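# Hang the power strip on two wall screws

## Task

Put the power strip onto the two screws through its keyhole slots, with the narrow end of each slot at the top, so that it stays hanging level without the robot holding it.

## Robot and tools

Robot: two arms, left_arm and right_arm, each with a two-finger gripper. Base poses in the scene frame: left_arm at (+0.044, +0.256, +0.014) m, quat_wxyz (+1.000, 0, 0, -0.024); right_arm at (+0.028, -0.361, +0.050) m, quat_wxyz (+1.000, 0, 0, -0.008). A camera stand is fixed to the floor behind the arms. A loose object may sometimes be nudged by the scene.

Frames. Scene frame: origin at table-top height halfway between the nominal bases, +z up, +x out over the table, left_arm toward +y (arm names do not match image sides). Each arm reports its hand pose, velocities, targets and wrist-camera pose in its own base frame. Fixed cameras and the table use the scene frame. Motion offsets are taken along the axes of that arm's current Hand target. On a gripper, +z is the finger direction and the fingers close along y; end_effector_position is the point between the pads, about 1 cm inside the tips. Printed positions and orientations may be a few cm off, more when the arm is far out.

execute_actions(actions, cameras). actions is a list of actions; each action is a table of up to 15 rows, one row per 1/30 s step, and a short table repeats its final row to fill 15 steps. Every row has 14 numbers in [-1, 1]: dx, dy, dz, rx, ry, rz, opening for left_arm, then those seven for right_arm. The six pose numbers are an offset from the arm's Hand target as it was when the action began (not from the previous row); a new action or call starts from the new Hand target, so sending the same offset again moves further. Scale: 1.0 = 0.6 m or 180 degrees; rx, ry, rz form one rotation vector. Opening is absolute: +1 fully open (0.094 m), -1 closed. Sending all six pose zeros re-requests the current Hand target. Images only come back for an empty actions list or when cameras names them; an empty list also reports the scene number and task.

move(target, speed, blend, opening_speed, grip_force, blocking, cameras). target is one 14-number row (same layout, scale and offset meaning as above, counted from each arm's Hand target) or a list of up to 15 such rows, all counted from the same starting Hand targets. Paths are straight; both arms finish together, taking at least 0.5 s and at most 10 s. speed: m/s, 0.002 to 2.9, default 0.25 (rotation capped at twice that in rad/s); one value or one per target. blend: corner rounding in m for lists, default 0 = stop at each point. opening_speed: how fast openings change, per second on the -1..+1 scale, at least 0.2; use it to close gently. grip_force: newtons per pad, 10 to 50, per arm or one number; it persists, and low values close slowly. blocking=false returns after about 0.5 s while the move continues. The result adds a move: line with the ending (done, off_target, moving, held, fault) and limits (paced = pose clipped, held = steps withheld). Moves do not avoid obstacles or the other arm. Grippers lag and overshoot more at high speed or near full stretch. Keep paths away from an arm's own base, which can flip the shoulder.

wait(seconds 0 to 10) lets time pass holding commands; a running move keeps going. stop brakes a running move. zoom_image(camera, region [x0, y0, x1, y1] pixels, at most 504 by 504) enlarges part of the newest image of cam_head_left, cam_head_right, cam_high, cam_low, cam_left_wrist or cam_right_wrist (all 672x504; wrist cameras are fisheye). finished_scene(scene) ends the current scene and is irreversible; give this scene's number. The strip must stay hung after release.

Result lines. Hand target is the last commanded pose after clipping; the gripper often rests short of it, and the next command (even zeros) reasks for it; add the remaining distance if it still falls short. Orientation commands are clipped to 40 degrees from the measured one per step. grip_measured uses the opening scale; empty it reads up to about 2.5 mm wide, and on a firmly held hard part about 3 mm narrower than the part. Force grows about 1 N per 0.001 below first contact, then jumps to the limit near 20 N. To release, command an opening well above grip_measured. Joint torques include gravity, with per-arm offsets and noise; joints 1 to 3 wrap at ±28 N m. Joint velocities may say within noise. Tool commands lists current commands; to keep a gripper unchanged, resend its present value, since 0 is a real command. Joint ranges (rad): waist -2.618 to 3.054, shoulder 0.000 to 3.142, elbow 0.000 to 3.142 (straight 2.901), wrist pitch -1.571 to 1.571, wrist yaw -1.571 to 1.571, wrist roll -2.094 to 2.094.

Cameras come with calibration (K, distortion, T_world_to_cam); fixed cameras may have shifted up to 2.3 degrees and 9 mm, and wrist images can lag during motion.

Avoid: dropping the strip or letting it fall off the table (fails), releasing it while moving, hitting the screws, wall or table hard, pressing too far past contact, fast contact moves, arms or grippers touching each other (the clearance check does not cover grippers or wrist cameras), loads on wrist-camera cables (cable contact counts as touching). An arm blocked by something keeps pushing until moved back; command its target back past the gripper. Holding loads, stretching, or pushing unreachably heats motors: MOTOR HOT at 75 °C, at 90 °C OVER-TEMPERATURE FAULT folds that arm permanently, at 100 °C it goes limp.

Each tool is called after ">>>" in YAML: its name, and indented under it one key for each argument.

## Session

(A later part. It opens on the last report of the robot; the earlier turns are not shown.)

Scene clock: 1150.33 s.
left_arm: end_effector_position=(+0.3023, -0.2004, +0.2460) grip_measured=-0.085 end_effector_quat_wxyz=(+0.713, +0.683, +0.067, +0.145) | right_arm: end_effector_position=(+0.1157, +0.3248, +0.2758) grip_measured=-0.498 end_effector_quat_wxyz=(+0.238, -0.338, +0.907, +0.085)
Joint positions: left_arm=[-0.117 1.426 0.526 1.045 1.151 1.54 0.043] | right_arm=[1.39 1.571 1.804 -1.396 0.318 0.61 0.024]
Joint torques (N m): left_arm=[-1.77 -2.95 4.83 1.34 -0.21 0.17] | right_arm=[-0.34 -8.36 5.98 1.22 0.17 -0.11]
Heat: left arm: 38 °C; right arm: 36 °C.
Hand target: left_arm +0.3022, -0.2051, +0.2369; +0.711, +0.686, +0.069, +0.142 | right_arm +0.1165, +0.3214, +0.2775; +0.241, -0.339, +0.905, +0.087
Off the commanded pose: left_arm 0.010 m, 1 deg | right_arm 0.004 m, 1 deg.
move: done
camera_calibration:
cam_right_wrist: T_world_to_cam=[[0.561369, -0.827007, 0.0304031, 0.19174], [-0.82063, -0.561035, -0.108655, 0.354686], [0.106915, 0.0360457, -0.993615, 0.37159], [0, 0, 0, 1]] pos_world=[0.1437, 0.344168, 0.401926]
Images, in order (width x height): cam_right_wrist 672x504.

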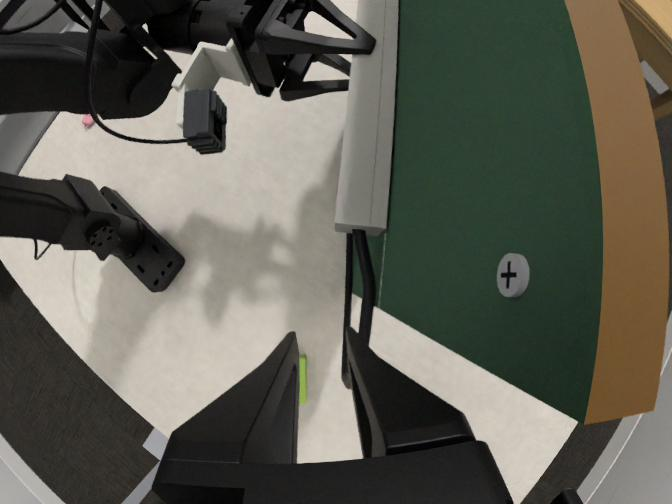

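>>> move:
  target: [-0.002,-0.02,0.0015,0.014,0,0,-0.25,0,0,0,0,0,0,-0.5]
  speed: 0.03

>>> move:
  target: [-0.002,-0.02,0.0015,0.01,0,0,-0.25,0,0,0,0,0,0,-0.5]
  speed: 0.03
  cameras: ["cam_right_wrist","cam_left_wrist"]

Scene clock: 1157.03 s.
left_arm: end_effector_position=(+0.3024, -0.2004, +0.2450) grip_measured=-0.085 end_effector_quat_wxyz=(+0.711, +0.684, +0.064, +0.148) | right_arm: end_effector_position=(+0.1157, +0.3248, +0.2758) grip_measured=-0.498 end_effector_quat_wxyz=(+0.238, -0.338, +0.907, +0.085)
Joint positions: left_arm=[-0.117 1.426 0.526 1.039 1.151 1.556 0.043] | right_arm=[1.39 1.571 1.804 -1.396 0.318 0.61 0.024]
Joint torques (N m): left_arm=[-2.15 -3.33 4.6 0.61 -0.21 0.79] | right_arm=[-0.35 -8.35 5.97 1.21 0.17 -0.08]
Heat: left arm: 38 °C; right arm: 36 °C.
Hand target: left_arm +0.3026, -0.2066, +0.2250; +0.695, +0.701, +0.072, +0.140 | right_arm +0.1165, +0.3214, +0.2775; +0.241, -0.339, +0.905, +0.087
Off the commanded pose: left_arm 0.021 m, 3 deg | right_arm 0.004 m, 1 deg.
move: off_target (left_arm)

Scene clock: 1158.30 s.
left_arm: end_effector_position=(+0.3048, -0.1994, +0.2347) grip_measured=-0.085 end_effector_quat_wxyz=(+0.701, +0.692, +0.063, +0.158) | right_arm: end_effector_position=(+0.1157, +0.3248, +0.2758) grip_measured=-0.498 end_effector_quat_wxyz=(+0.238, -0.338, +0.907, +0.085)
Joint positions: left_arm=[-0.115 1.433 0.519 0.996 1.142 1.627 0.043] | right_arm=[1.39 1.571 1.804 -1.396 0.318 0.61 0.024]
Joint torques (N m): left_arm=[-2.76 -3.77 4.77 0.38 -0.17 0.76] | right_arm=[-0.39 -8.36 5.97 1.19 0.18 -0.1]
Heat: left arm: 38 °C; right arm: 36 °C.
Hand target: left_arm +0.3029, -0.2076, +0.2130; +0.684, +0.712, +0.074, +0.139 | right_arm +0.1165, +0.3214, +0.2775; +0.241, -0.339, +0.905, +0.087
Off the commanded pose: left_arm 0.023 m, 4 deg | right_arm 0.004 m, 1 deg.
move: off_target (left_arm)
camera_calibration:
cam_left_wrist: T_world_to_cam=[[0.159669, 0.0830797, -0.983669, 0.192271], [0.711278, 0.68129, 0.172995, -0.0780867], [0.684536, -0.727284, 0.0496878, -0.246061], [0, 0, 0, 1]] pos_world=[0.193279, -0.14173, 0.214866]
cam_right_wrist: T_world_to_cam=[[0.561369, -0.827007, 0.0304031, 0.19174], [-0.82063, -0.561035, -0.108655, 0.354686], [0.106915, 0.0360457, -0.993615, 0.37159], [0, 0, 0, 1]] pos_world=[0.1437, 0.344168, 0.401926]
Images, in order (width x height): cam_left_wrist 672x504, cam_right_wrist 672x504.

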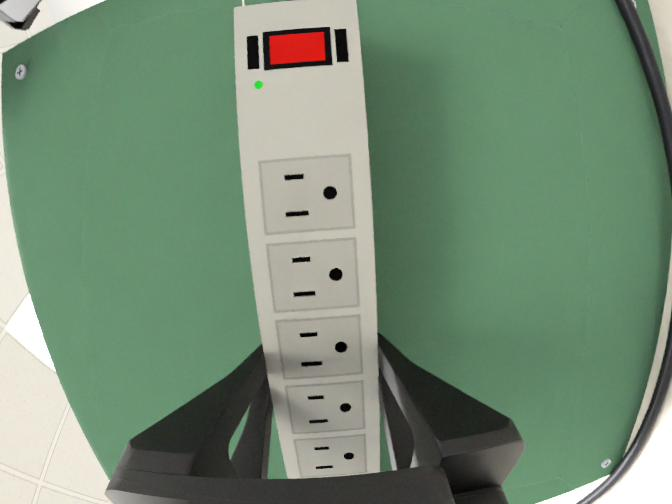

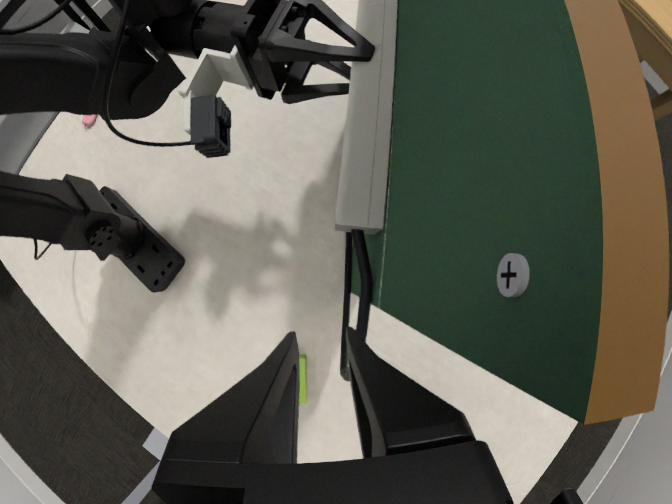

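>>> wait:
  seconds: 0
  cameras: ["cam_head_left"]

>>> zoom_image:
  camera: "cam_head_left"
  region: [220, 110, 340, 230]

Scene clock: 1162.00 s.
left_arm: end_effector_position=(+0.3048, -0.1994, +0.2347) grip_measured=-0.085 end_effector_quat_wxyz=(+0.701, +0.692, +0.063, +0.158) | right_arm: end_effector_position=(+0.1157, +0.3248, +0.2758) grip_measured=-0.498 end_effector_quat_wxyz=(+0.238, -0.338, +0.907, +0.085)
Joint positions: left_arm=[-0.115 1.433 0.519 0.996 1.142 1.627 0.043] | right_arm=[1.39 1.571 1.804 -1.396 0.318 0.61 0.024]
Joint torques (N m): left_arm=[-2.81 -3.84 4.75 0.4 -0.17 0.75] | right_arm=[-0.35 -8.32 6.02 1.22 0.18 -0.1]
Heat: left arm: 38 °C; right arm: 36 °C.
Hand target: left_arm +0.3029, -0.2076, +0.2130; +0.684, +0.712, +0.074, +0.139 | right_arm +0.1165, +0.3214, +0.2775; +0.241, -0.339, +0.905, +0.087
Tool commands: left_gripper/opening=-0.25 right_gripper/opening=-0.5
Off the commanded pose: left_arm 0.023 m, 4 deg | right_arm 0.004 m, 1 deg.
Images, in order (width x height): cam_head_left 672x504.

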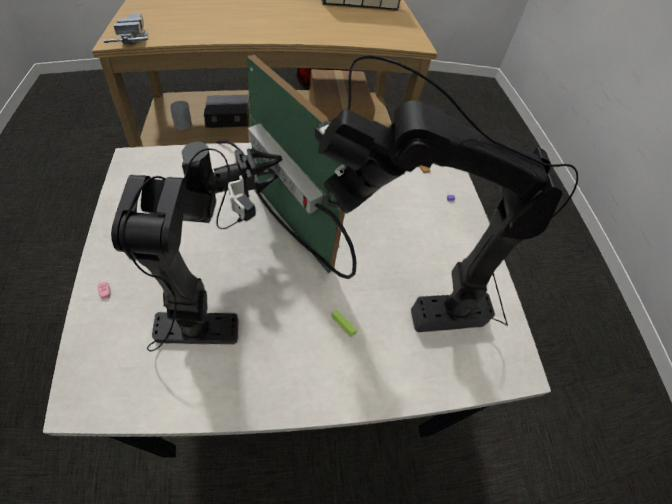

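Scaled by 4.200 from the camera's 672x504 image, which has a finer 960x720 frame.

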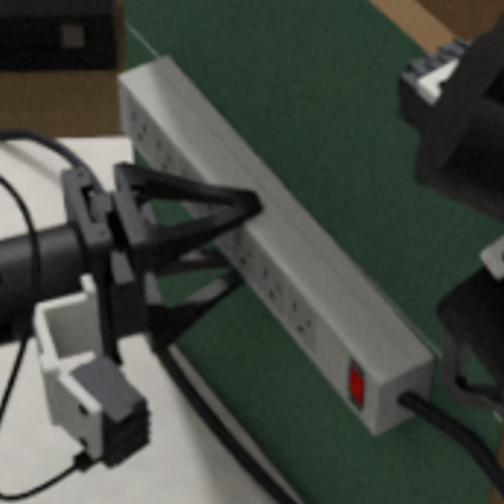

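>>> move:
  target: [0.0,0.0,0.002,0,0,-0.025,-0.25,0,0,0,0,0,0,-0.5]
  speed: 0.03

>>> move:
  target: [-0.0015,-0.008,0.0,0,0,-0.015,-0.25,0,0,0,0,0,0,-0.5]
  speed: 0.03
  cameras: ["cam_head_left","cam_left_wrist"]

>>> zoom_image:
  camera: "cam_head_left"
  region: [220, 110, 340, 230]

Scene clock: 1172.77 s.
left_arm: end_effector_position=(+0.3050, -0.1998, +0.2326) grip_measured=-0.085 end_effector_quat_wxyz=(+0.702, +0.693, +0.077, +0.144) | right_arm: end_effector_position=(+0.1157, +0.3248, +0.2758) grip_measured=-0.498 end_effector_quat_wxyz=(+0.238, -0.338, +0.907, +0.085)
Joint positions: left_arm=[-0.117 1.433 0.519 0.981 1.141 1.602 0.043] | right_arm=[1.39 1.571 1.804 -1.396 0.318 0.61 0.024]
Joint torques (N m): left_arm=[-3.08 -4.08 5.07 0.39 -0.22 0.28] | right_arm=[-0.34 -8.36 6.05 1.19 0.18 -0.09]
Heat: left arm: 37 °C; right arm: 36 °C.
Hand target: left_arm +0.3033, -0.2086, +0.2130; +0.689, +0.709, +0.102, +0.112 | right_arm +0.1165, +0.3214, +0.2775; +0.241, -0.339, +0.905, +0.087
Off the commanded pose: left_arm 0.022 m, 5 deg | right_arm 0.004 m, 1 deg.
move: off_target (left_arm)

Scene clock: 1173.80 s.
left_arm: end_effector_position=(+0.3050, -0.2001, +0.2320) grip_measured=-0.085 end_effector_quat_wxyz=(+0.703, +0.693, +0.084, +0.137) | right_arm: end_effector_position=(+0.1157, +0.3248, +0.2758) grip_measured=-0.498 end_effector_quat_wxyz=(+0.238, -0.338, +0.907, +0.085)
Joint positions: left_arm=[-0.118 1.433 0.519 0.976 1.139 1.584 0.043] | right_arm=[1.39 1.571 1.804 -1.396 0.318 0.61 0.024]
Joint torques (N m): left_arm=[-3.03 -3.26 4.21 0.59 -0.22 0.05] | right_arm=[-0.36 -8.39 6.08 1.2 0.17 -0.1]
Heat: left arm: 37 °C; right arm: 36 °C.
Hand target: left_arm +0.3025, -0.2088, +0.2082; +0.692, +0.706, +0.118, +0.096 | right_arm +0.1165, +0.3214, +0.2775; +0.241, -0.339, +0.905, +0.087
Off the commanded pose: left_arm 0.025 m, 6 deg | right_arm 0.004 m, 1 deg.
move: off_target (left_arm)
camera_calibration:
cam_left_wrist: T_world_to_cam=[[0.10007, 0.071824, -0.992385, 0.207512], [0.72112, 0.681971, 0.122074, -0.0682383], [0.685545, -0.727844, 0.0164509, -0.239268], [0, 0, 0, 1]] pos_world=[0.192471, -0.142517, 0.218198]
Images, in order (width x height): cam_head_left 672x504, cam_left_wrist 672x504.

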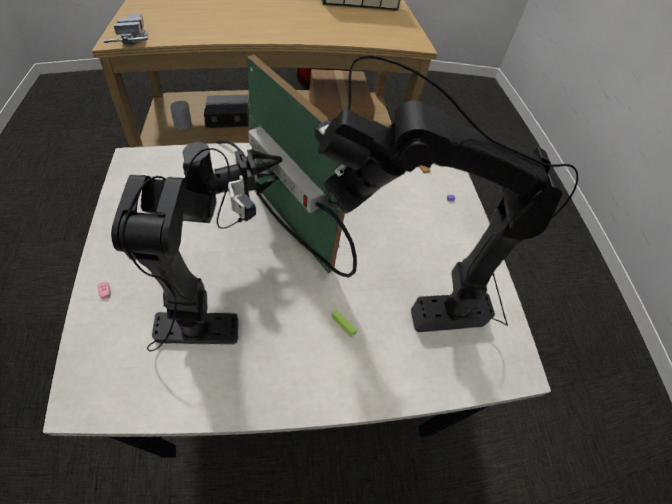

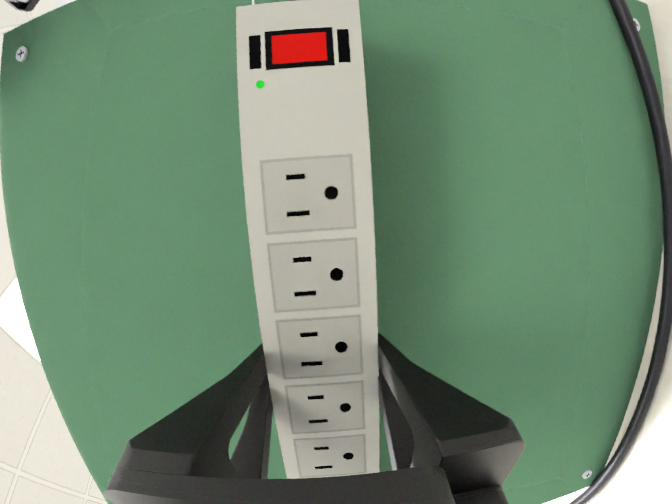

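Scaled by 4.200 from the camera's 672x504 image, which has a finer 960x720 frame.

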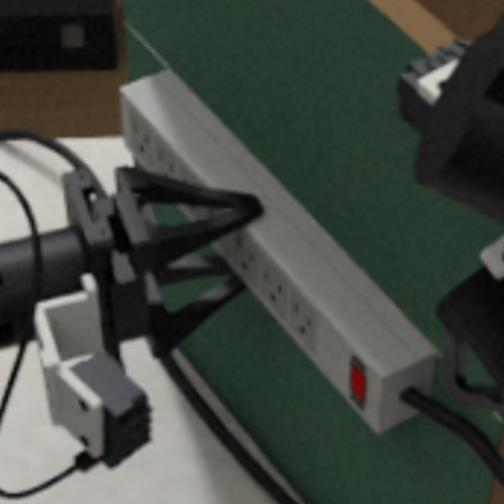

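>>> move:
  target: [-0.0015,-0.012,-0.004,0,0,0.015,-0.25,0,0,0,0,0,0,-0.5]
  speed: 0.03
  cameras: ["cam_head_left","cam_left_wrist"]

>>> zoom_image:
  camera: "cam_head_left"
  region: [220, 110, 340, 230]

Scene clock: 1181.83 s.
left_arm: end_effector_position=(+0.3049, -0.1999, +0.2310) grip_measured=-0.085 end_effector_quat_wxyz=(+0.704, +0.692, +0.083, +0.139) | right_arm: end_effector_position=(+0.1157, +0.3248, +0.2758) grip_measured=-0.498 end_effector_quat_wxyz=(+0.238, -0.338, +0.907, +0.085)
Joint positions: left_arm=[-0.118 1.437 0.514 0.991 1.137 1.584 0.043] | right_arm=[1.39 1.571 1.804 -1.396 0.318 0.61 0.024]
Joint torques (N m): left_arm=[-2.33 -2.15 3 0.76 -0.12 0.48] | right_arm=[-0.32 -8.38 6.01 1.21 0.18 -0.11]
Heat: left arm: 37 °C; right arm: 36 °C.
Hand target: left_arm +0.3006, -0.2067, +0.2010; +0.689, +0.709, +0.102, +0.112 | right_arm +0.1165, +0.3214, +0.2775; +0.241, -0.339, +0.905, +0.087
Off the commanded pose: left_arm 0.031 m, 4 deg | right_arm 0.004 m, 1 deg.
move: off_target (left_arm)
camera_calibration:
cam_left_wrist: T_world_to_cam=[[0.104811, 0.0711565, -0.991943, 0.204956], [0.718942, 0.683735, 0.125012, -0.0678892], [0.687122, -0.726253, 0.0205054, -0.240195], [0, 0, 0, 1]] pos_world=[0.19237, -0.142608, 0.216717]
Images, in order (width x height): cam_head_left 672x504, cam_left_wrist 672x504.

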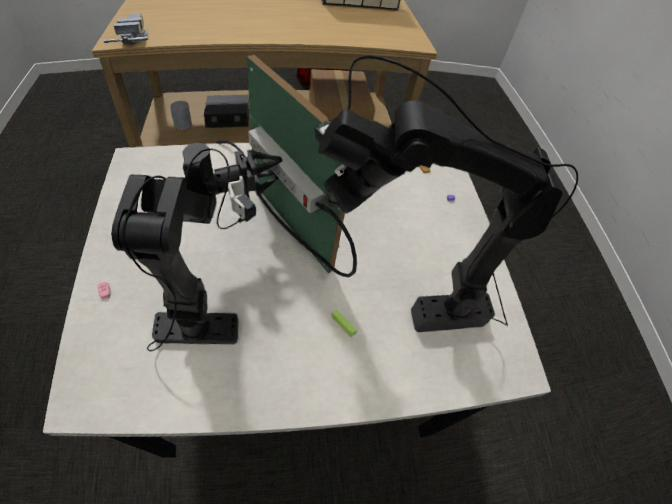

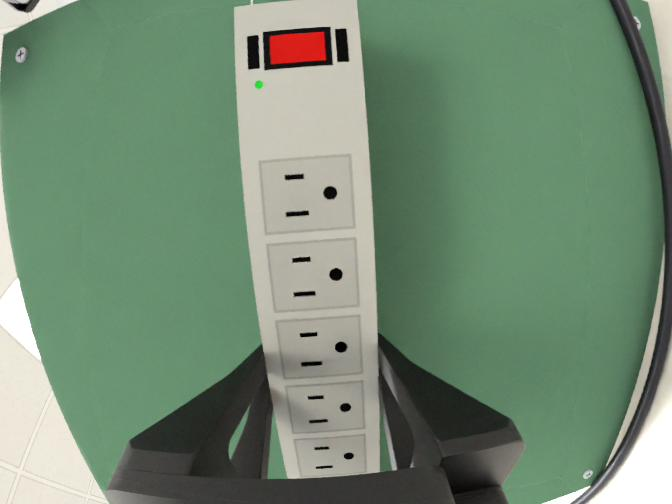

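Scaled by 4.200 from the camera's 672x504 image, which has a finer 960x720 frame.

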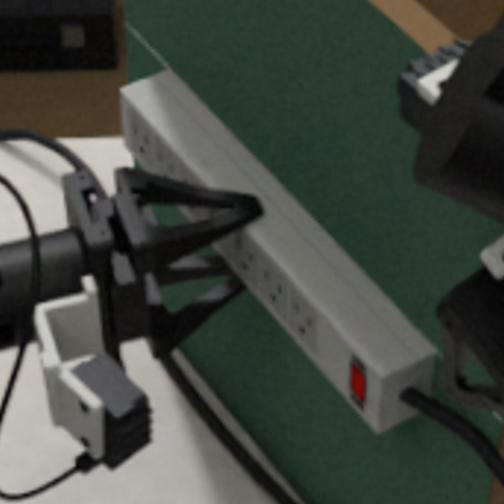

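>>> move:
  target: [0.008,0.0347,-0.0077,0,0,0,-0.25,0,0,0,0,0,0,-0.5]
  speed: 0.04

>>> move:
  target: [0,0,0,0,0,0,0.35,0,0,0,0,0,0,-0.5]
  opening_speed: 0.3
  cameras: ["cam_head_left","cam_left_wrist"]

>>> zoom_image:
  camera: "cam_head_left"
  region: [220, 110, 340, 230]

Scene clock: 1189.80 s.
left_arm: end_effector_position=(+0.3045, -0.1995, +0.2320) grip_measured=-0.085 end_effector_quat_wxyz=(+0.699, +0.697, +0.087, +0.133) | right_arm: end_effector_position=(+0.1157, +0.3248, +0.2758) grip_measured=-0.498 end_effector_quat_wxyz=(+0.238, -0.338, +0.907, +0.085)
Joint positions: left_arm=[-0.115 1.414 0.528 0.917 1.142 1.607 0.043] | right_arm=[1.39 1.571 1.804 -1.396 0.318 0.61 0.024]
Joint torques (N m): left_arm=[-0.57 -4.82 5.9 0.58 0.04 0.29] | right_arm=[-0.38 -8.36 6.01 1.21 0.18 -0.1]
Heat: left arm: 36 °C; right arm: 36 °C.
Hand target: left_arm +0.3036, -0.2014, +0.2220; +0.689, +0.709, +0.102, +0.112 | right_arm +0.1165, +0.3214, +0.2775; +0.241, -0.339, +0.905, +0.087
Off the commanded pose: left_arm 0.010 m, 3 deg | right_arm 0.004 m, 1 deg.
move: off_target (left_arm)

Scene clock: 1192.03 s.
left_arm: end_effector_position=(+0.3045, -0.1995, +0.2245) grip_measured=+0.349 end_effector_quat_wxyz=(+0.692, +0.705, +0.093, +0.127) | right_arm: end_effector_position=(+0.1157, +0.3248, +0.2758) grip_measured=-0.498 end_effector_quat_wxyz=(+0.238, -0.338, +0.907, +0.085)
Joint positions: left_arm=[-0.115 1.412 0.529 0.858 1.143 1.642 0.063] | right_arm=[1.39 1.571 1.804 -1.396 0.318 0.61 0.024]
Joint torques (N m): left_arm=[-0.65 -4.98 6.24 0.97 0.04 0.02] | right_arm=[-0.34 -8.36 5.98 1.22 0.19 -0.1]
Heat: left arm: 36 °C; right arm: 36 °C.
Hand target: left_arm +0.3036, -0.2014, +0.2220; +0.689, +0.709, +0.102, +0.112 | right_arm +0.1165, +0.3214, +0.2775; +0.241, -0.339, +0.905, +0.087
Off the commanded pose: left_arm 0.003 m, 2 deg | right_arm 0.004 m, 1 deg.
move: done
camera_calibration:
cam_left_wrist: T_world_to_cam=[[0.068846, 0.0996811, -0.992635, 0.215329], [0.725362, 0.678108, 0.118405, -0.0686456], [0.684916, -0.728171, -0.0256198, -0.228853], [0, 0, 0, 1]] pos_world=[0.191713, -0.141559, 0.216008]
Images, in order (width x height): cam_head_left 672x504, cam_left_wrist 672x504.

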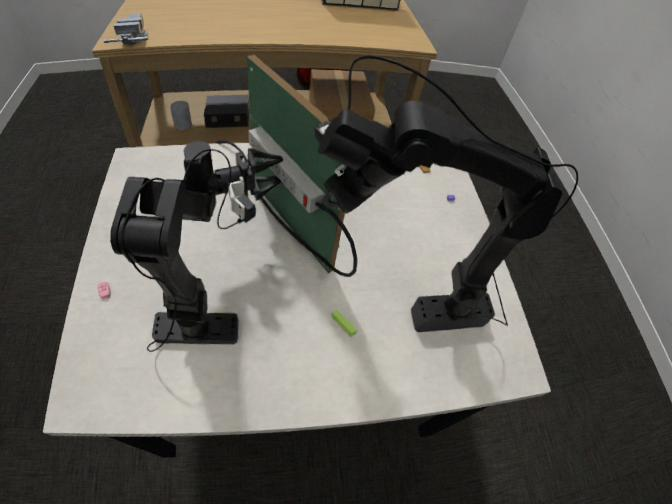

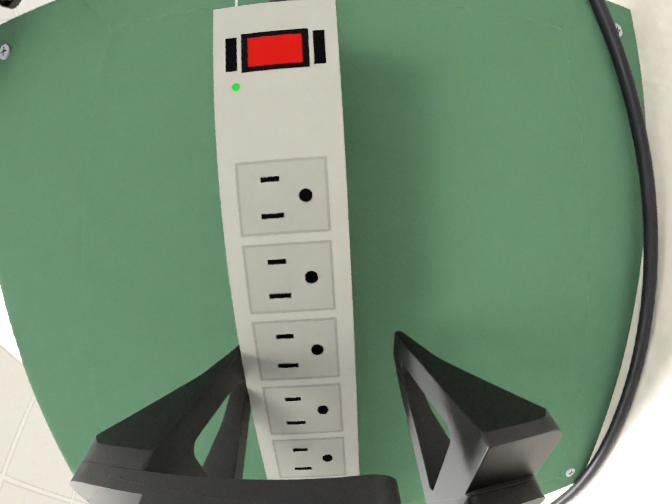

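Scaled by 4.200 from the camera's 672x504 image, which has a finer 960x720 frame.

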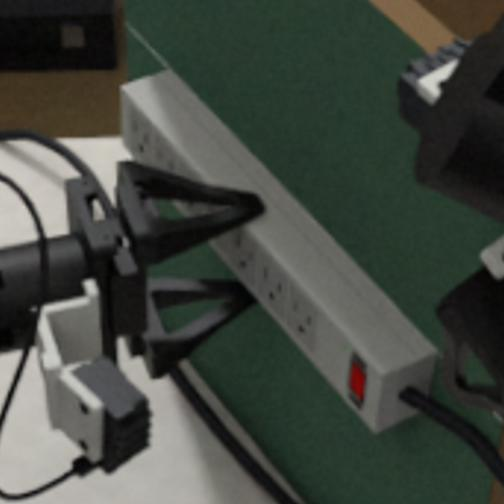

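>>> move:
  target:
    - [0,0.018,0,0,0,0,0.6,0,0,0,0,0,0,-0.5]
    - [0,0.018,0,0,0,0,0.95,0,0,0,0,0,0,-0.5]
    - [0,0.02,-0.2,0,0,0,0.95,0,0,0,0,0,0,-0.5]
  speed: [0.05,0.05,0.12]
  opening_speed: 0.5
  cameras: ["cam_head_left","cam_left_wrist","cam_right_wrist"]

>>> zoom_image:
  camera: "cam_head_left"
  region: [220, 110, 340, 230]

Scene clock: 1203.17 s.
left_arm: end_effector_position=(+0.2736, -0.0873, +0.2377) grip_measured=+0.949 end_effector_quat_wxyz=(+0.691, +0.698, +0.117, +0.149) | right_arm: end_effector_position=(+0.1157, +0.3248, +0.2758) grip_measured=-0.498 end_effector_quat_wxyz=(+0.238, -0.338, +0.907, +0.085)
Joint positions: left_arm=[0.366 1.232 0.478 0.673 1.558 1.698 0.092] | right_arm=[1.39 1.571 1.804 -1.396 0.318 0.61 0.024]
Joint torques (N m): left_arm=[0.49 -4.83 5.14 0.93 0.21 -0.12] | right_arm=[-0.38 -8.42 6.04 1.21 0.17 -0.11]
Heat: left arm: 37 °C; right arm: 36 °C.
Hand target: left_arm +0.2676, -0.0873, +0.2370; +0.689, +0.709, +0.102, +0.112 | right_arm +0.1165, +0.3214, +0.2775; +0.241, -0.339, +0.905, +0.087
Off the commanded pose: left_arm 0.006 m, 5 deg | right_arm 0.004 m, 1 deg.
joint sent to its limit (left arm) — joint 5 (wrist yaw), upper limit. The joint targets are off in orientation, not in position.
move: off_target (left_arm)
camera_calibration:
cam_left_wrist: T_world_to_cam=[[0.0631276, 0.0945498, -0.993517, 0.220632], [0.679185, 0.725343, 0.112184, -0.105556], [0.731247, -0.681863, -0.0184277, -0.13598], [0, 0, 0, 1]] pos_world=[0.157199, -0.037016, 0.228538]
cam_right_wrist: T_world_to_cam=[[0.561369, -0.827007, 0.0304031, 0.19174], [-0.82063, -0.561035, -0.108655, 0.354686], [0.106915, 0.0360457, -0.993615, 0.37159], [0, 0, 0, 1]] pos_world=[0.1437, 0.344168, 0.401926]
Images, in order (width x height): cam_head_left 672x504, cam_left_wrist 672x504, cam_right_wrist 672x504.

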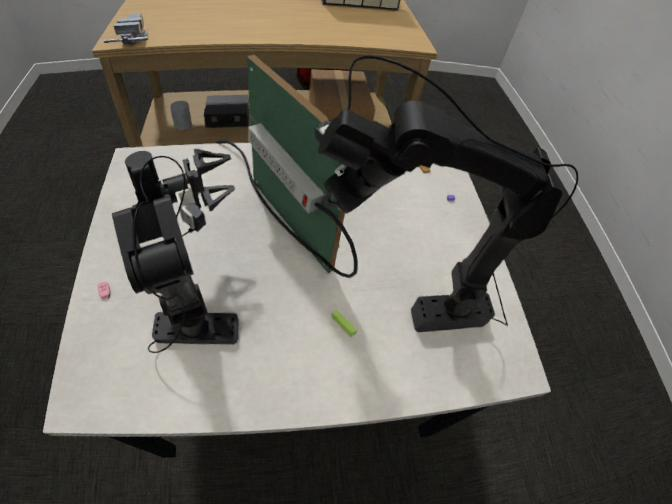

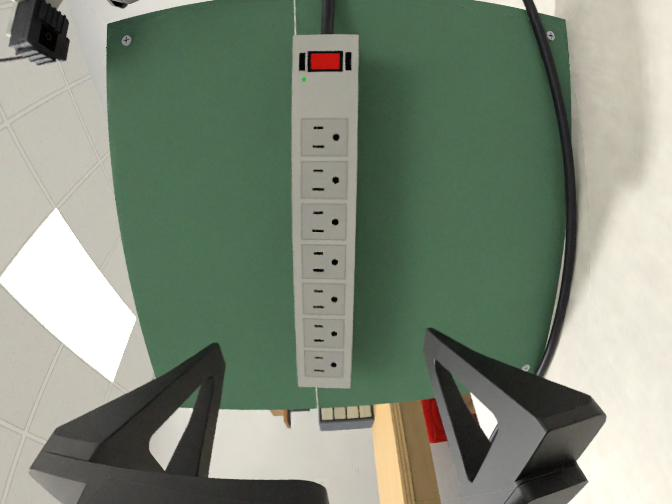

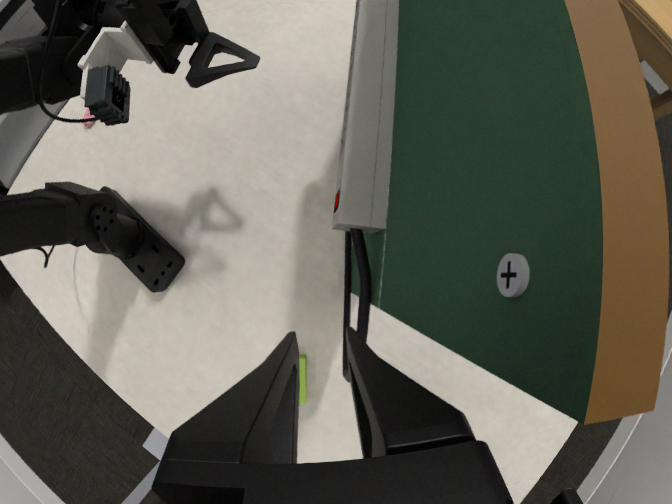

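Scaled by 4.200 from the camera's 672x504 image, which has a finer 960x720 frame.

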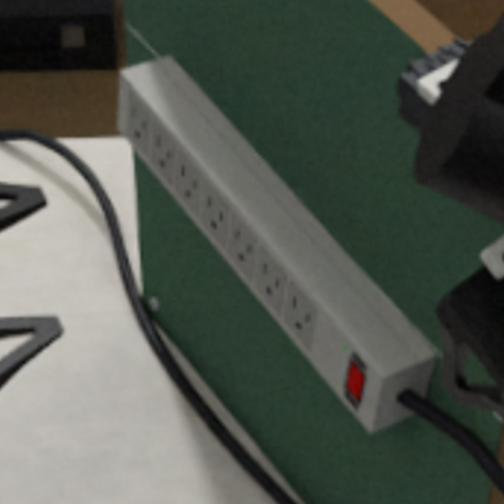

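>>> wait:
  seconds: 0
  cameras: ["cam_head_left","cam_right_wrist","cam_head_right"]

>>> zoom_image:
  camera: "cam_head_left"
  region: [220, 110, 340, 230]

>>> zoom_image:
  camera: "cam_right_wrist"
  region: [320, 0, 420, 240]

>>> zoom_image:
  camera: "cam_head_right"
  region: [200, 100, 350, 280]

Scene clock: 1220.37 s.
left_arm: end_effector_position=(+0.2734, -0.0874, +0.2377) grip_measured=+0.949 end_effector_quat_wxyz=(+0.691, +0.698, +0.116, +0.149) | right_arm: end_effector_position=(+0.1157, +0.3248, +0.2758) grip_measured=-0.498 end_effector_quat_wxyz=(+0.238, -0.338, +0.907, +0.085)
Joint positions: left_arm=[0.366 1.232 0.478 0.673 1.559 1.698 0.092] | right_arm=[1.39 1.571 1.804 -1.396 0.318 0.61 0.024]
Joint torques (N m): left_arm=[0.54 -4.78 5.18 0.94 0.22 -0.13] | right_arm=[-0.35 -8.34 5.98 1.22 0.18 -0.1]
Heat: left arm: 36 °C; right arm: 37 °C.
Hand target: left_arm +0.2675, -0.0873, +0.2371; +0.689, +0.709, +0.102, +0.112 | right_arm +0.1165, +0.3214, +0.2775; +0.241, -0.339, +0.905, +0.087
Tool commands: left_gripper/opening=+0.95 right_gripper/opening=-0.5
Off the commanded pose: left_arm 0.006 m, 5 deg | right_arm 0.004 m, 1 deg.
camera_calibration:
cam_right_wrist: T_world_to_cam=[[0.561369, -0.827007, 0.0304031, 0.19174], [-0.82063, -0.561035, -0.108655, 0.354686], [0.106915, 0.0360457, -0.993615, 0.37159], [0, 0, 0, 1]] pos_world=[0.1437, 0.344168, 0.401926]
Images, in order (width x height): cam_head_left 672x504, cam_head_right 672x504, cam_right_wrist 672x504.

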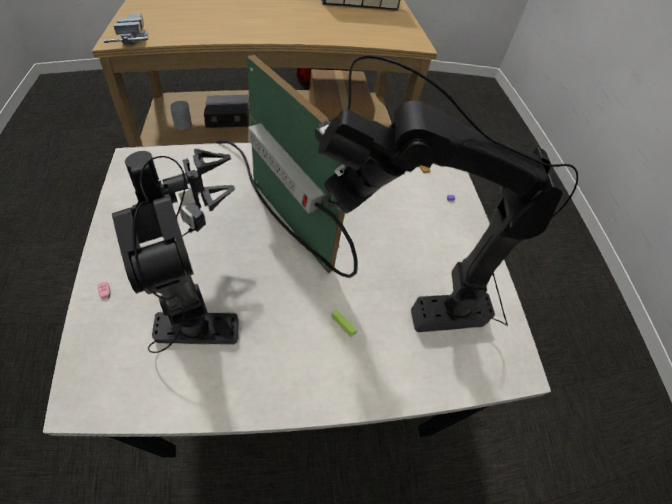

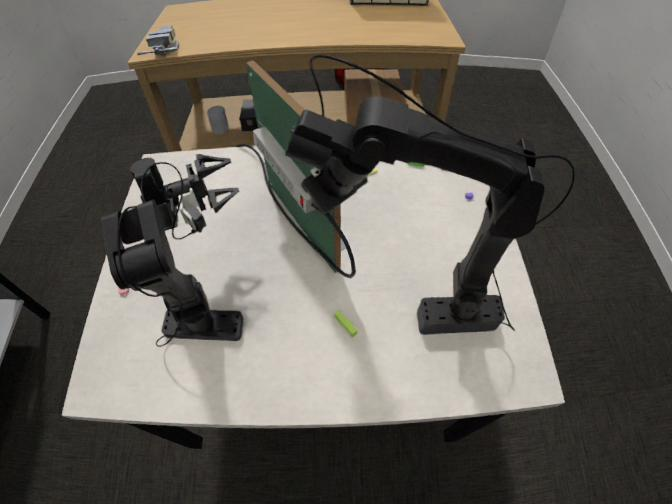

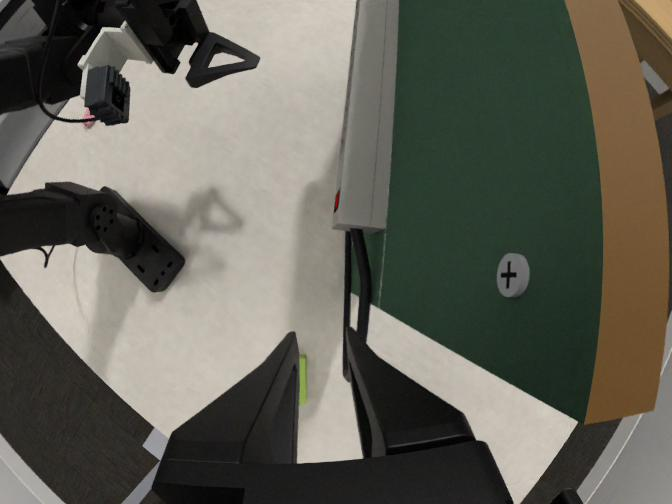

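Scaled by 4.200 from the camera's 672x504 image, which has a finer 960x720 frame.

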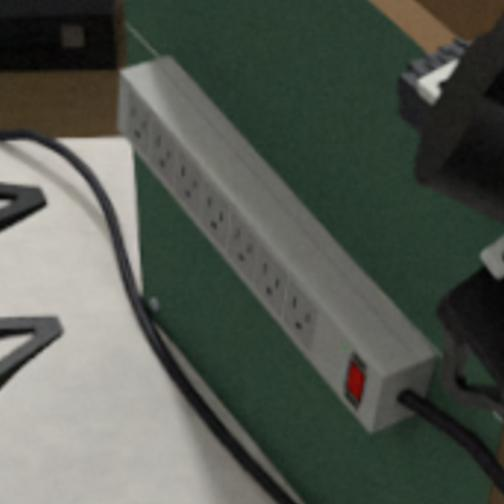

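Scaled by 2.100 from the camera's 672x504 image, which has a finer 960x720 frame.

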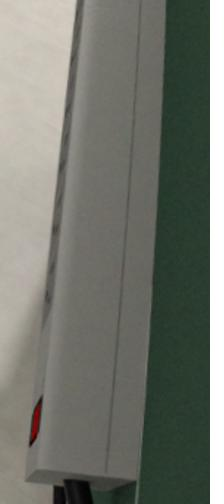

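Scaled by 2.800 from the camera's 672x504 image, which has a finer 960x720 frame.

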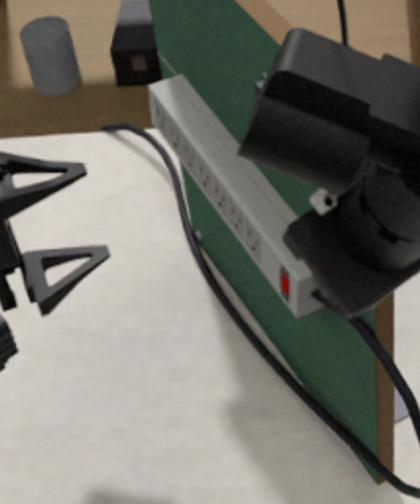

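>>> move:
  target:
    - [0,0,0,0,0,0,0.95,-0.0458,0.0825,-0.0752,0,0,0,-0.5]
    - [0,0,0,0,0,0,0.95,-0.2375,-0.1202,-0.252,-0.0192,-0.24,-0.0126,-0.5]
    - [0,0,0,0,0,0,0.95,0.003,-0.607,-0.2337,0.2054,-0.2274,0.1902,-0.5]
  speed: 0.3
  blend: [0.02,0.05,0]
  cameras: ["cam_head_left","cam_head_right","cam_left_wrist","cam_high"]

>>> zoom_image:
  camera: "cam_head_left"
  region: [220, 110, 380, 280]

>>> zoom_image:
  camera: "cam_head_right"
  region: [220, 110, 380, 280]

Scene clock: 1272.03 s.
left_arm: end_effector_position=(+0.2734, -0.0874, +0.2377) grip_measured=+0.949 end_effector_quat_wxyz=(+0.691, +0.698, +0.117, +0.149) | right_arm: end_effector_position=(+0.3016, +0.0010, +0.4049) grip_measured=-0.498 end_effector_quat_wxyz=(+0.592, +0.078, +0.802, -0.018)
Joint positions: left_arm=[0.366 1.232 0.478 0.673 1.559 1.698 0.092] | right_arm=[0.164 0.933 1.327 -0.709 0.277 0.156 0.024]
Joint torques (N m): left_arm=[0.5 -4.82 5.15 0.95 0.21 -0.12] | right_arm=[-0.44 -0.43 6.56 2.05 -0.01 -0.11]
Heat: left arm: 36 °C; right arm: 36 °C.
Hand target: left_arm +0.2675, -0.0873, +0.2371; +0.689, +0.709, +0.102, +0.112 | right_arm +0.3013, +0.0006, +0.4008; +0.589, +0.073, +0.804, -0.020
Off the commanded pose: left_arm 0.006 m, 5 deg | right_arm 0.004 m, 1 deg.
joint sent to its limit (left arm) — joint 5 (wrist yaw), upper limit. The joint targets are off in orientation, not in position.
move: off_target (left_arm)
camera_calibration:
cam_left_wrist: T_world_to_cam=[[0.0628495, 0.0942913, -0.993559, 0.220672], [0.679736, 0.724887, 0.111792, -0.105572], [0.730759, -0.682384, -0.0185344, -0.135757], [0, 0, 0, 1]] pos_world=[0.157097, -0.0369183, 0.228537]
Images, in order (width x height): cam_head_left 672x504, cam_head_right 672x504, cam_high 672x504, cam_left_wrist 672x504.

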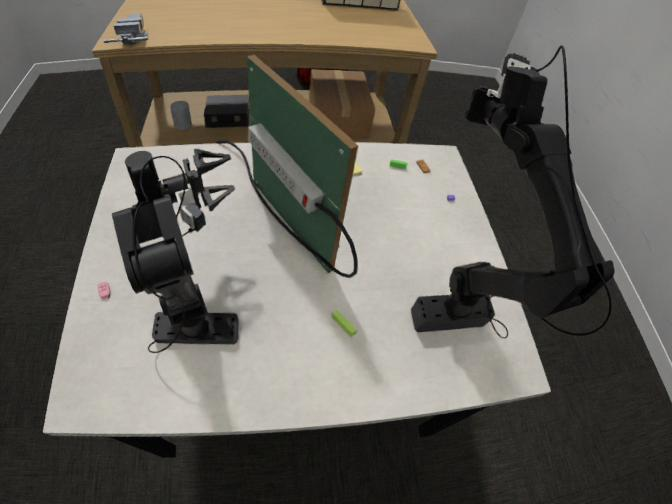

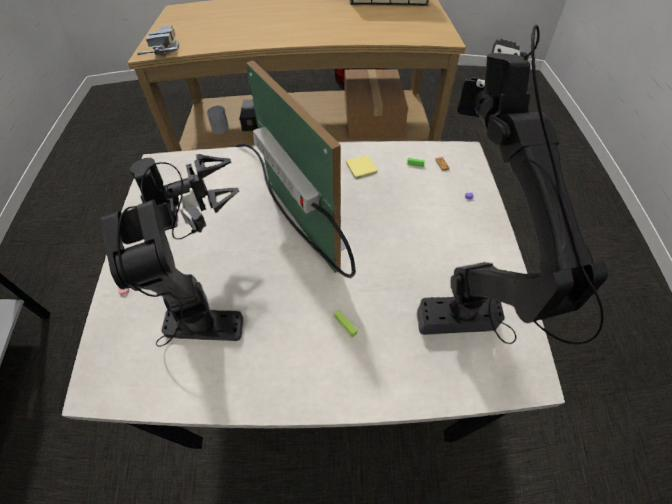

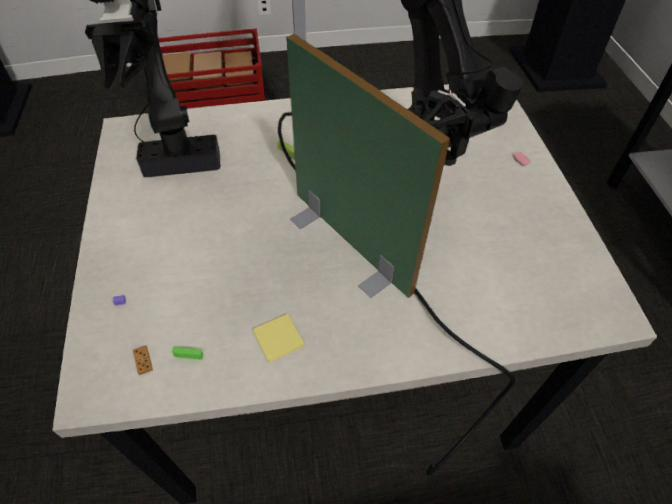

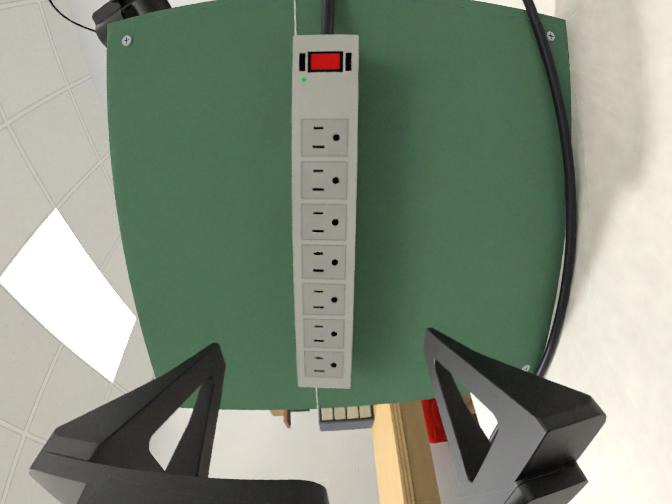

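Scaled by 2.965 from the camera's 672x504 image, which has a finer 960x720 frame.

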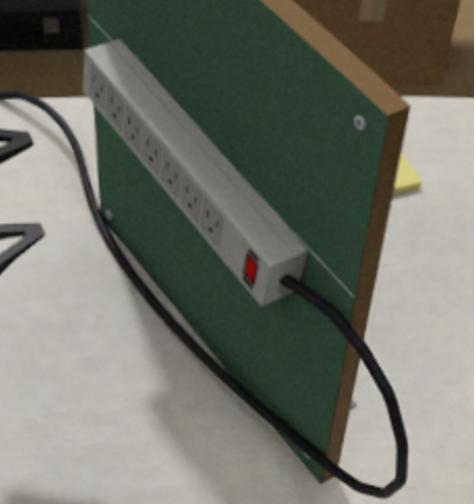

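Scaled by 2.965 from the camera's 672x504 image, which has a finer 960x720 frame.

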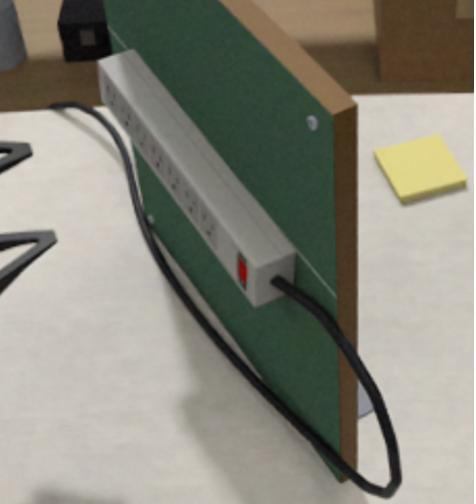

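>>> move:
  target:
    - [0.113,0.1535,0.0262,0,0,0,-1,0,0,0,0,0,0,-0.5]
    - [0.14,0.1392,0.1315,0,0,0,-1,0,0,0,0,0,0,-0.5]
  speed: 0.15
  cameras: ["cam_head_left","cam_left_wrist"]

>>> zoom_image:
  camera: "cam_head_left"
  region: [220, 90, 360, 230]

Scene clock: 1294.27 s.
left_arm: end_effector_position=(+0.3681, -0.1389, +0.3125) grip_measured=-0.998 end_effector_quat_wxyz=(+0.690, +0.707, +0.105, +0.113) | right_arm: end_effector_position=(+0.3016, +0.0011, +0.4049) grip_measured=-0.498 end_effector_quat_wxyz=(+0.592, +0.078, +0.802, -0.017)
Joint positions: left_arm=[0.102 1.494 1.02 0.371 1.363 1.686 0] | right_arm=[0.164 0.933 1.327 -0.709 0.276 0.156 0.024]
Joint torques (N m): left_arm=[-0.43 -6.05 8.96 1.01 0.06 -0.02] | right_arm=[-0.42 -0.4 6.56 2.06 -0.01 -0.11]
Heat: left arm: 36 °C; right arm: 38 °C.
Hand target: left_arm +0.3704, -0.1399, +0.3201; +0.689, +0.709, +0.102, +0.112 | right_arm +0.3013, +0.0006, +0.4007; +0.589, +0.073, +0.805, -0.020
Off the commanded pose: left_arm 0.008 m, 0 deg | right_arm 0.004 m, 1 deg.
move: done
camera_calibration:
cam_left_wrist: T_world_to_cam=[[0.0333268, 0.0993972, -0.99449, 0.305789], [0.731239, 0.675881, 0.0920578, -0.160545], [0.681307, -0.730278, -0.0501582, -0.217293], [0, 0, 0, 1]] pos_world=[0.255249, -0.0805694, 0.307985]
Images, in order (width x height): cam_head_left 672x504, cam_left_wrist 672x504.

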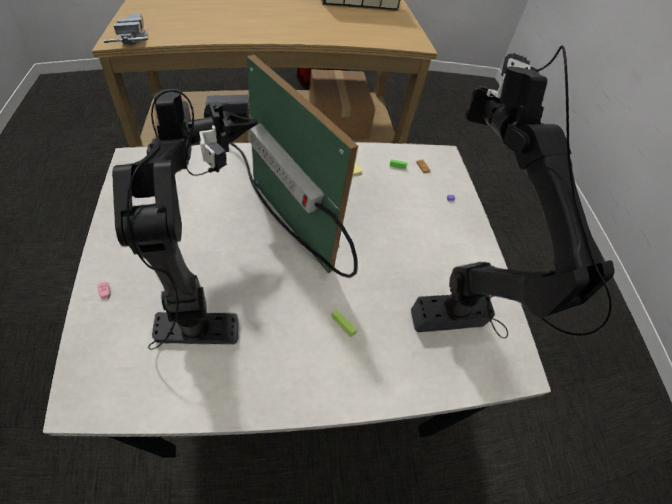

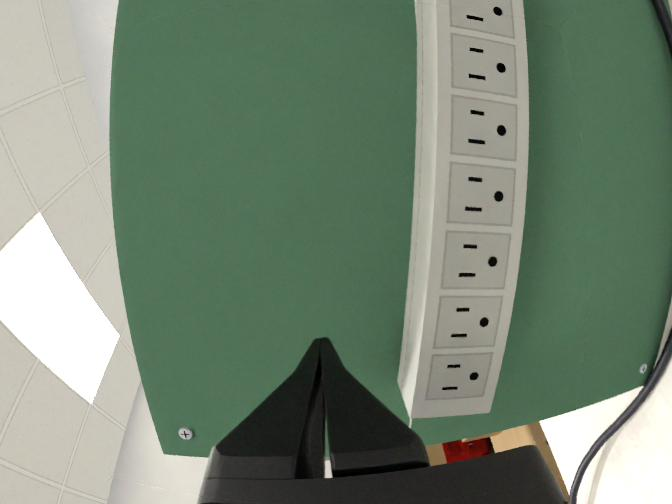

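Scaled by 3.600 from the camera's 672x504 image, which has a finer 960x720 frame.

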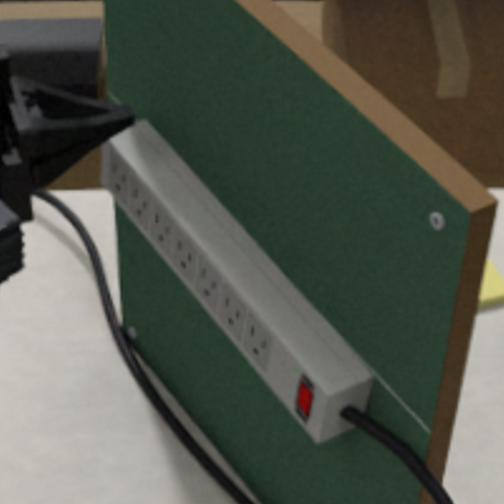

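>>> move:
  target: [0.002,-0.0583,0,0,0,0,-1,0,0,0,0,0,0,-0.5]
  speed: 0.06
  cameras: ["cam_left_wrist","cam_head_left"]

>>> zoom_image:
  camera: "cam_head_left"
  region: [220, 110, 340, 230]

Scene clock: 1299.30 s.
left_arm: end_effector_position=(+0.3721, -0.1385, +0.2906) grip_measured=-0.998 end_effector_quat_wxyz=(+0.688, +0.709, +0.098, +0.119) | right_arm: end_effector_position=(+0.3016, +0.0011, +0.4049) grip_measured=-0.498 end_effector_quat_wxyz=(+0.592, +0.078, +0.802, -0.017)
Joint positions: left_arm=[0.102 1.532 0.972 0.442 1.363 1.72 0] | right_arm=[0.164 0.933 1.327 -0.709 0.276 0.156 0.024]
Joint torques (N m): left_arm=[-0.03 -5.86 5.64 1.42 0.12 -0.06] | right_arm=[-0.46 -0.47 6.6 2.06 -0.01 -0.11]
Heat: left arm: 37 °C; right arm: 38 °C.
Hand target: left_arm +0.3719, -0.1385, +0.2852; +0.689, +0.709, +0.102, +0.112 | right_arm +0.3013, +0.0006, +0.4007; +0.589, +0.073, +0.805, -0.020
Off the commanded pose: left_arm 0.005 m, 1 deg | right_arm 0.004 m, 1 deg.
move: done
camera_calibration:
cam_left_wrist: T_world_to_cam=[[0.0504563, 0.108181, -0.99285, 0.27815], [0.730023, 0.674416, 0.110584, -0.166847], [0.681557, -0.730383, -0.0449463, -0.222371], [0, 0, 0, 1]] pos_world=[0.259326, -0.0799827, 0.284617]
Images, in order (width x height): cam_head_left 672x504, cam_left_wrist 672x504.

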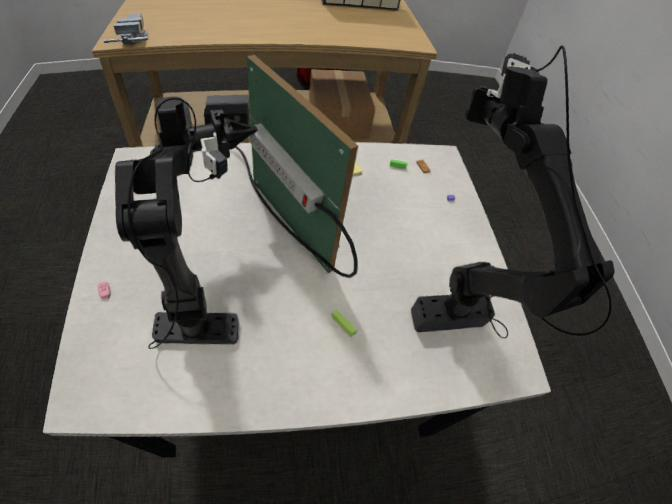

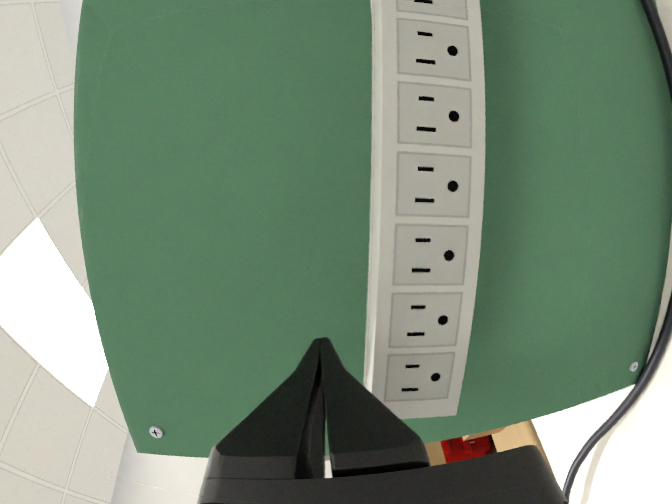

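Scaled by 4.200 from the camera's 672x504 image, which has a finer 960x720 frame.

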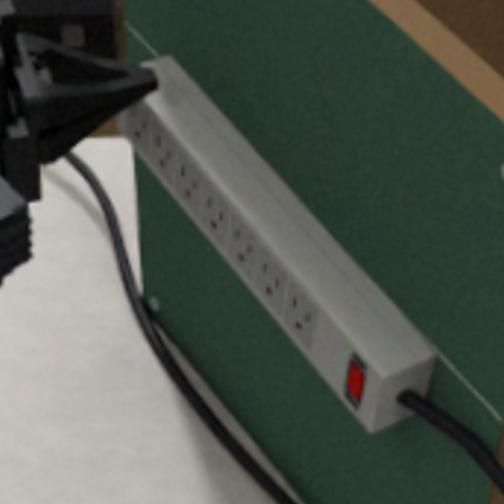

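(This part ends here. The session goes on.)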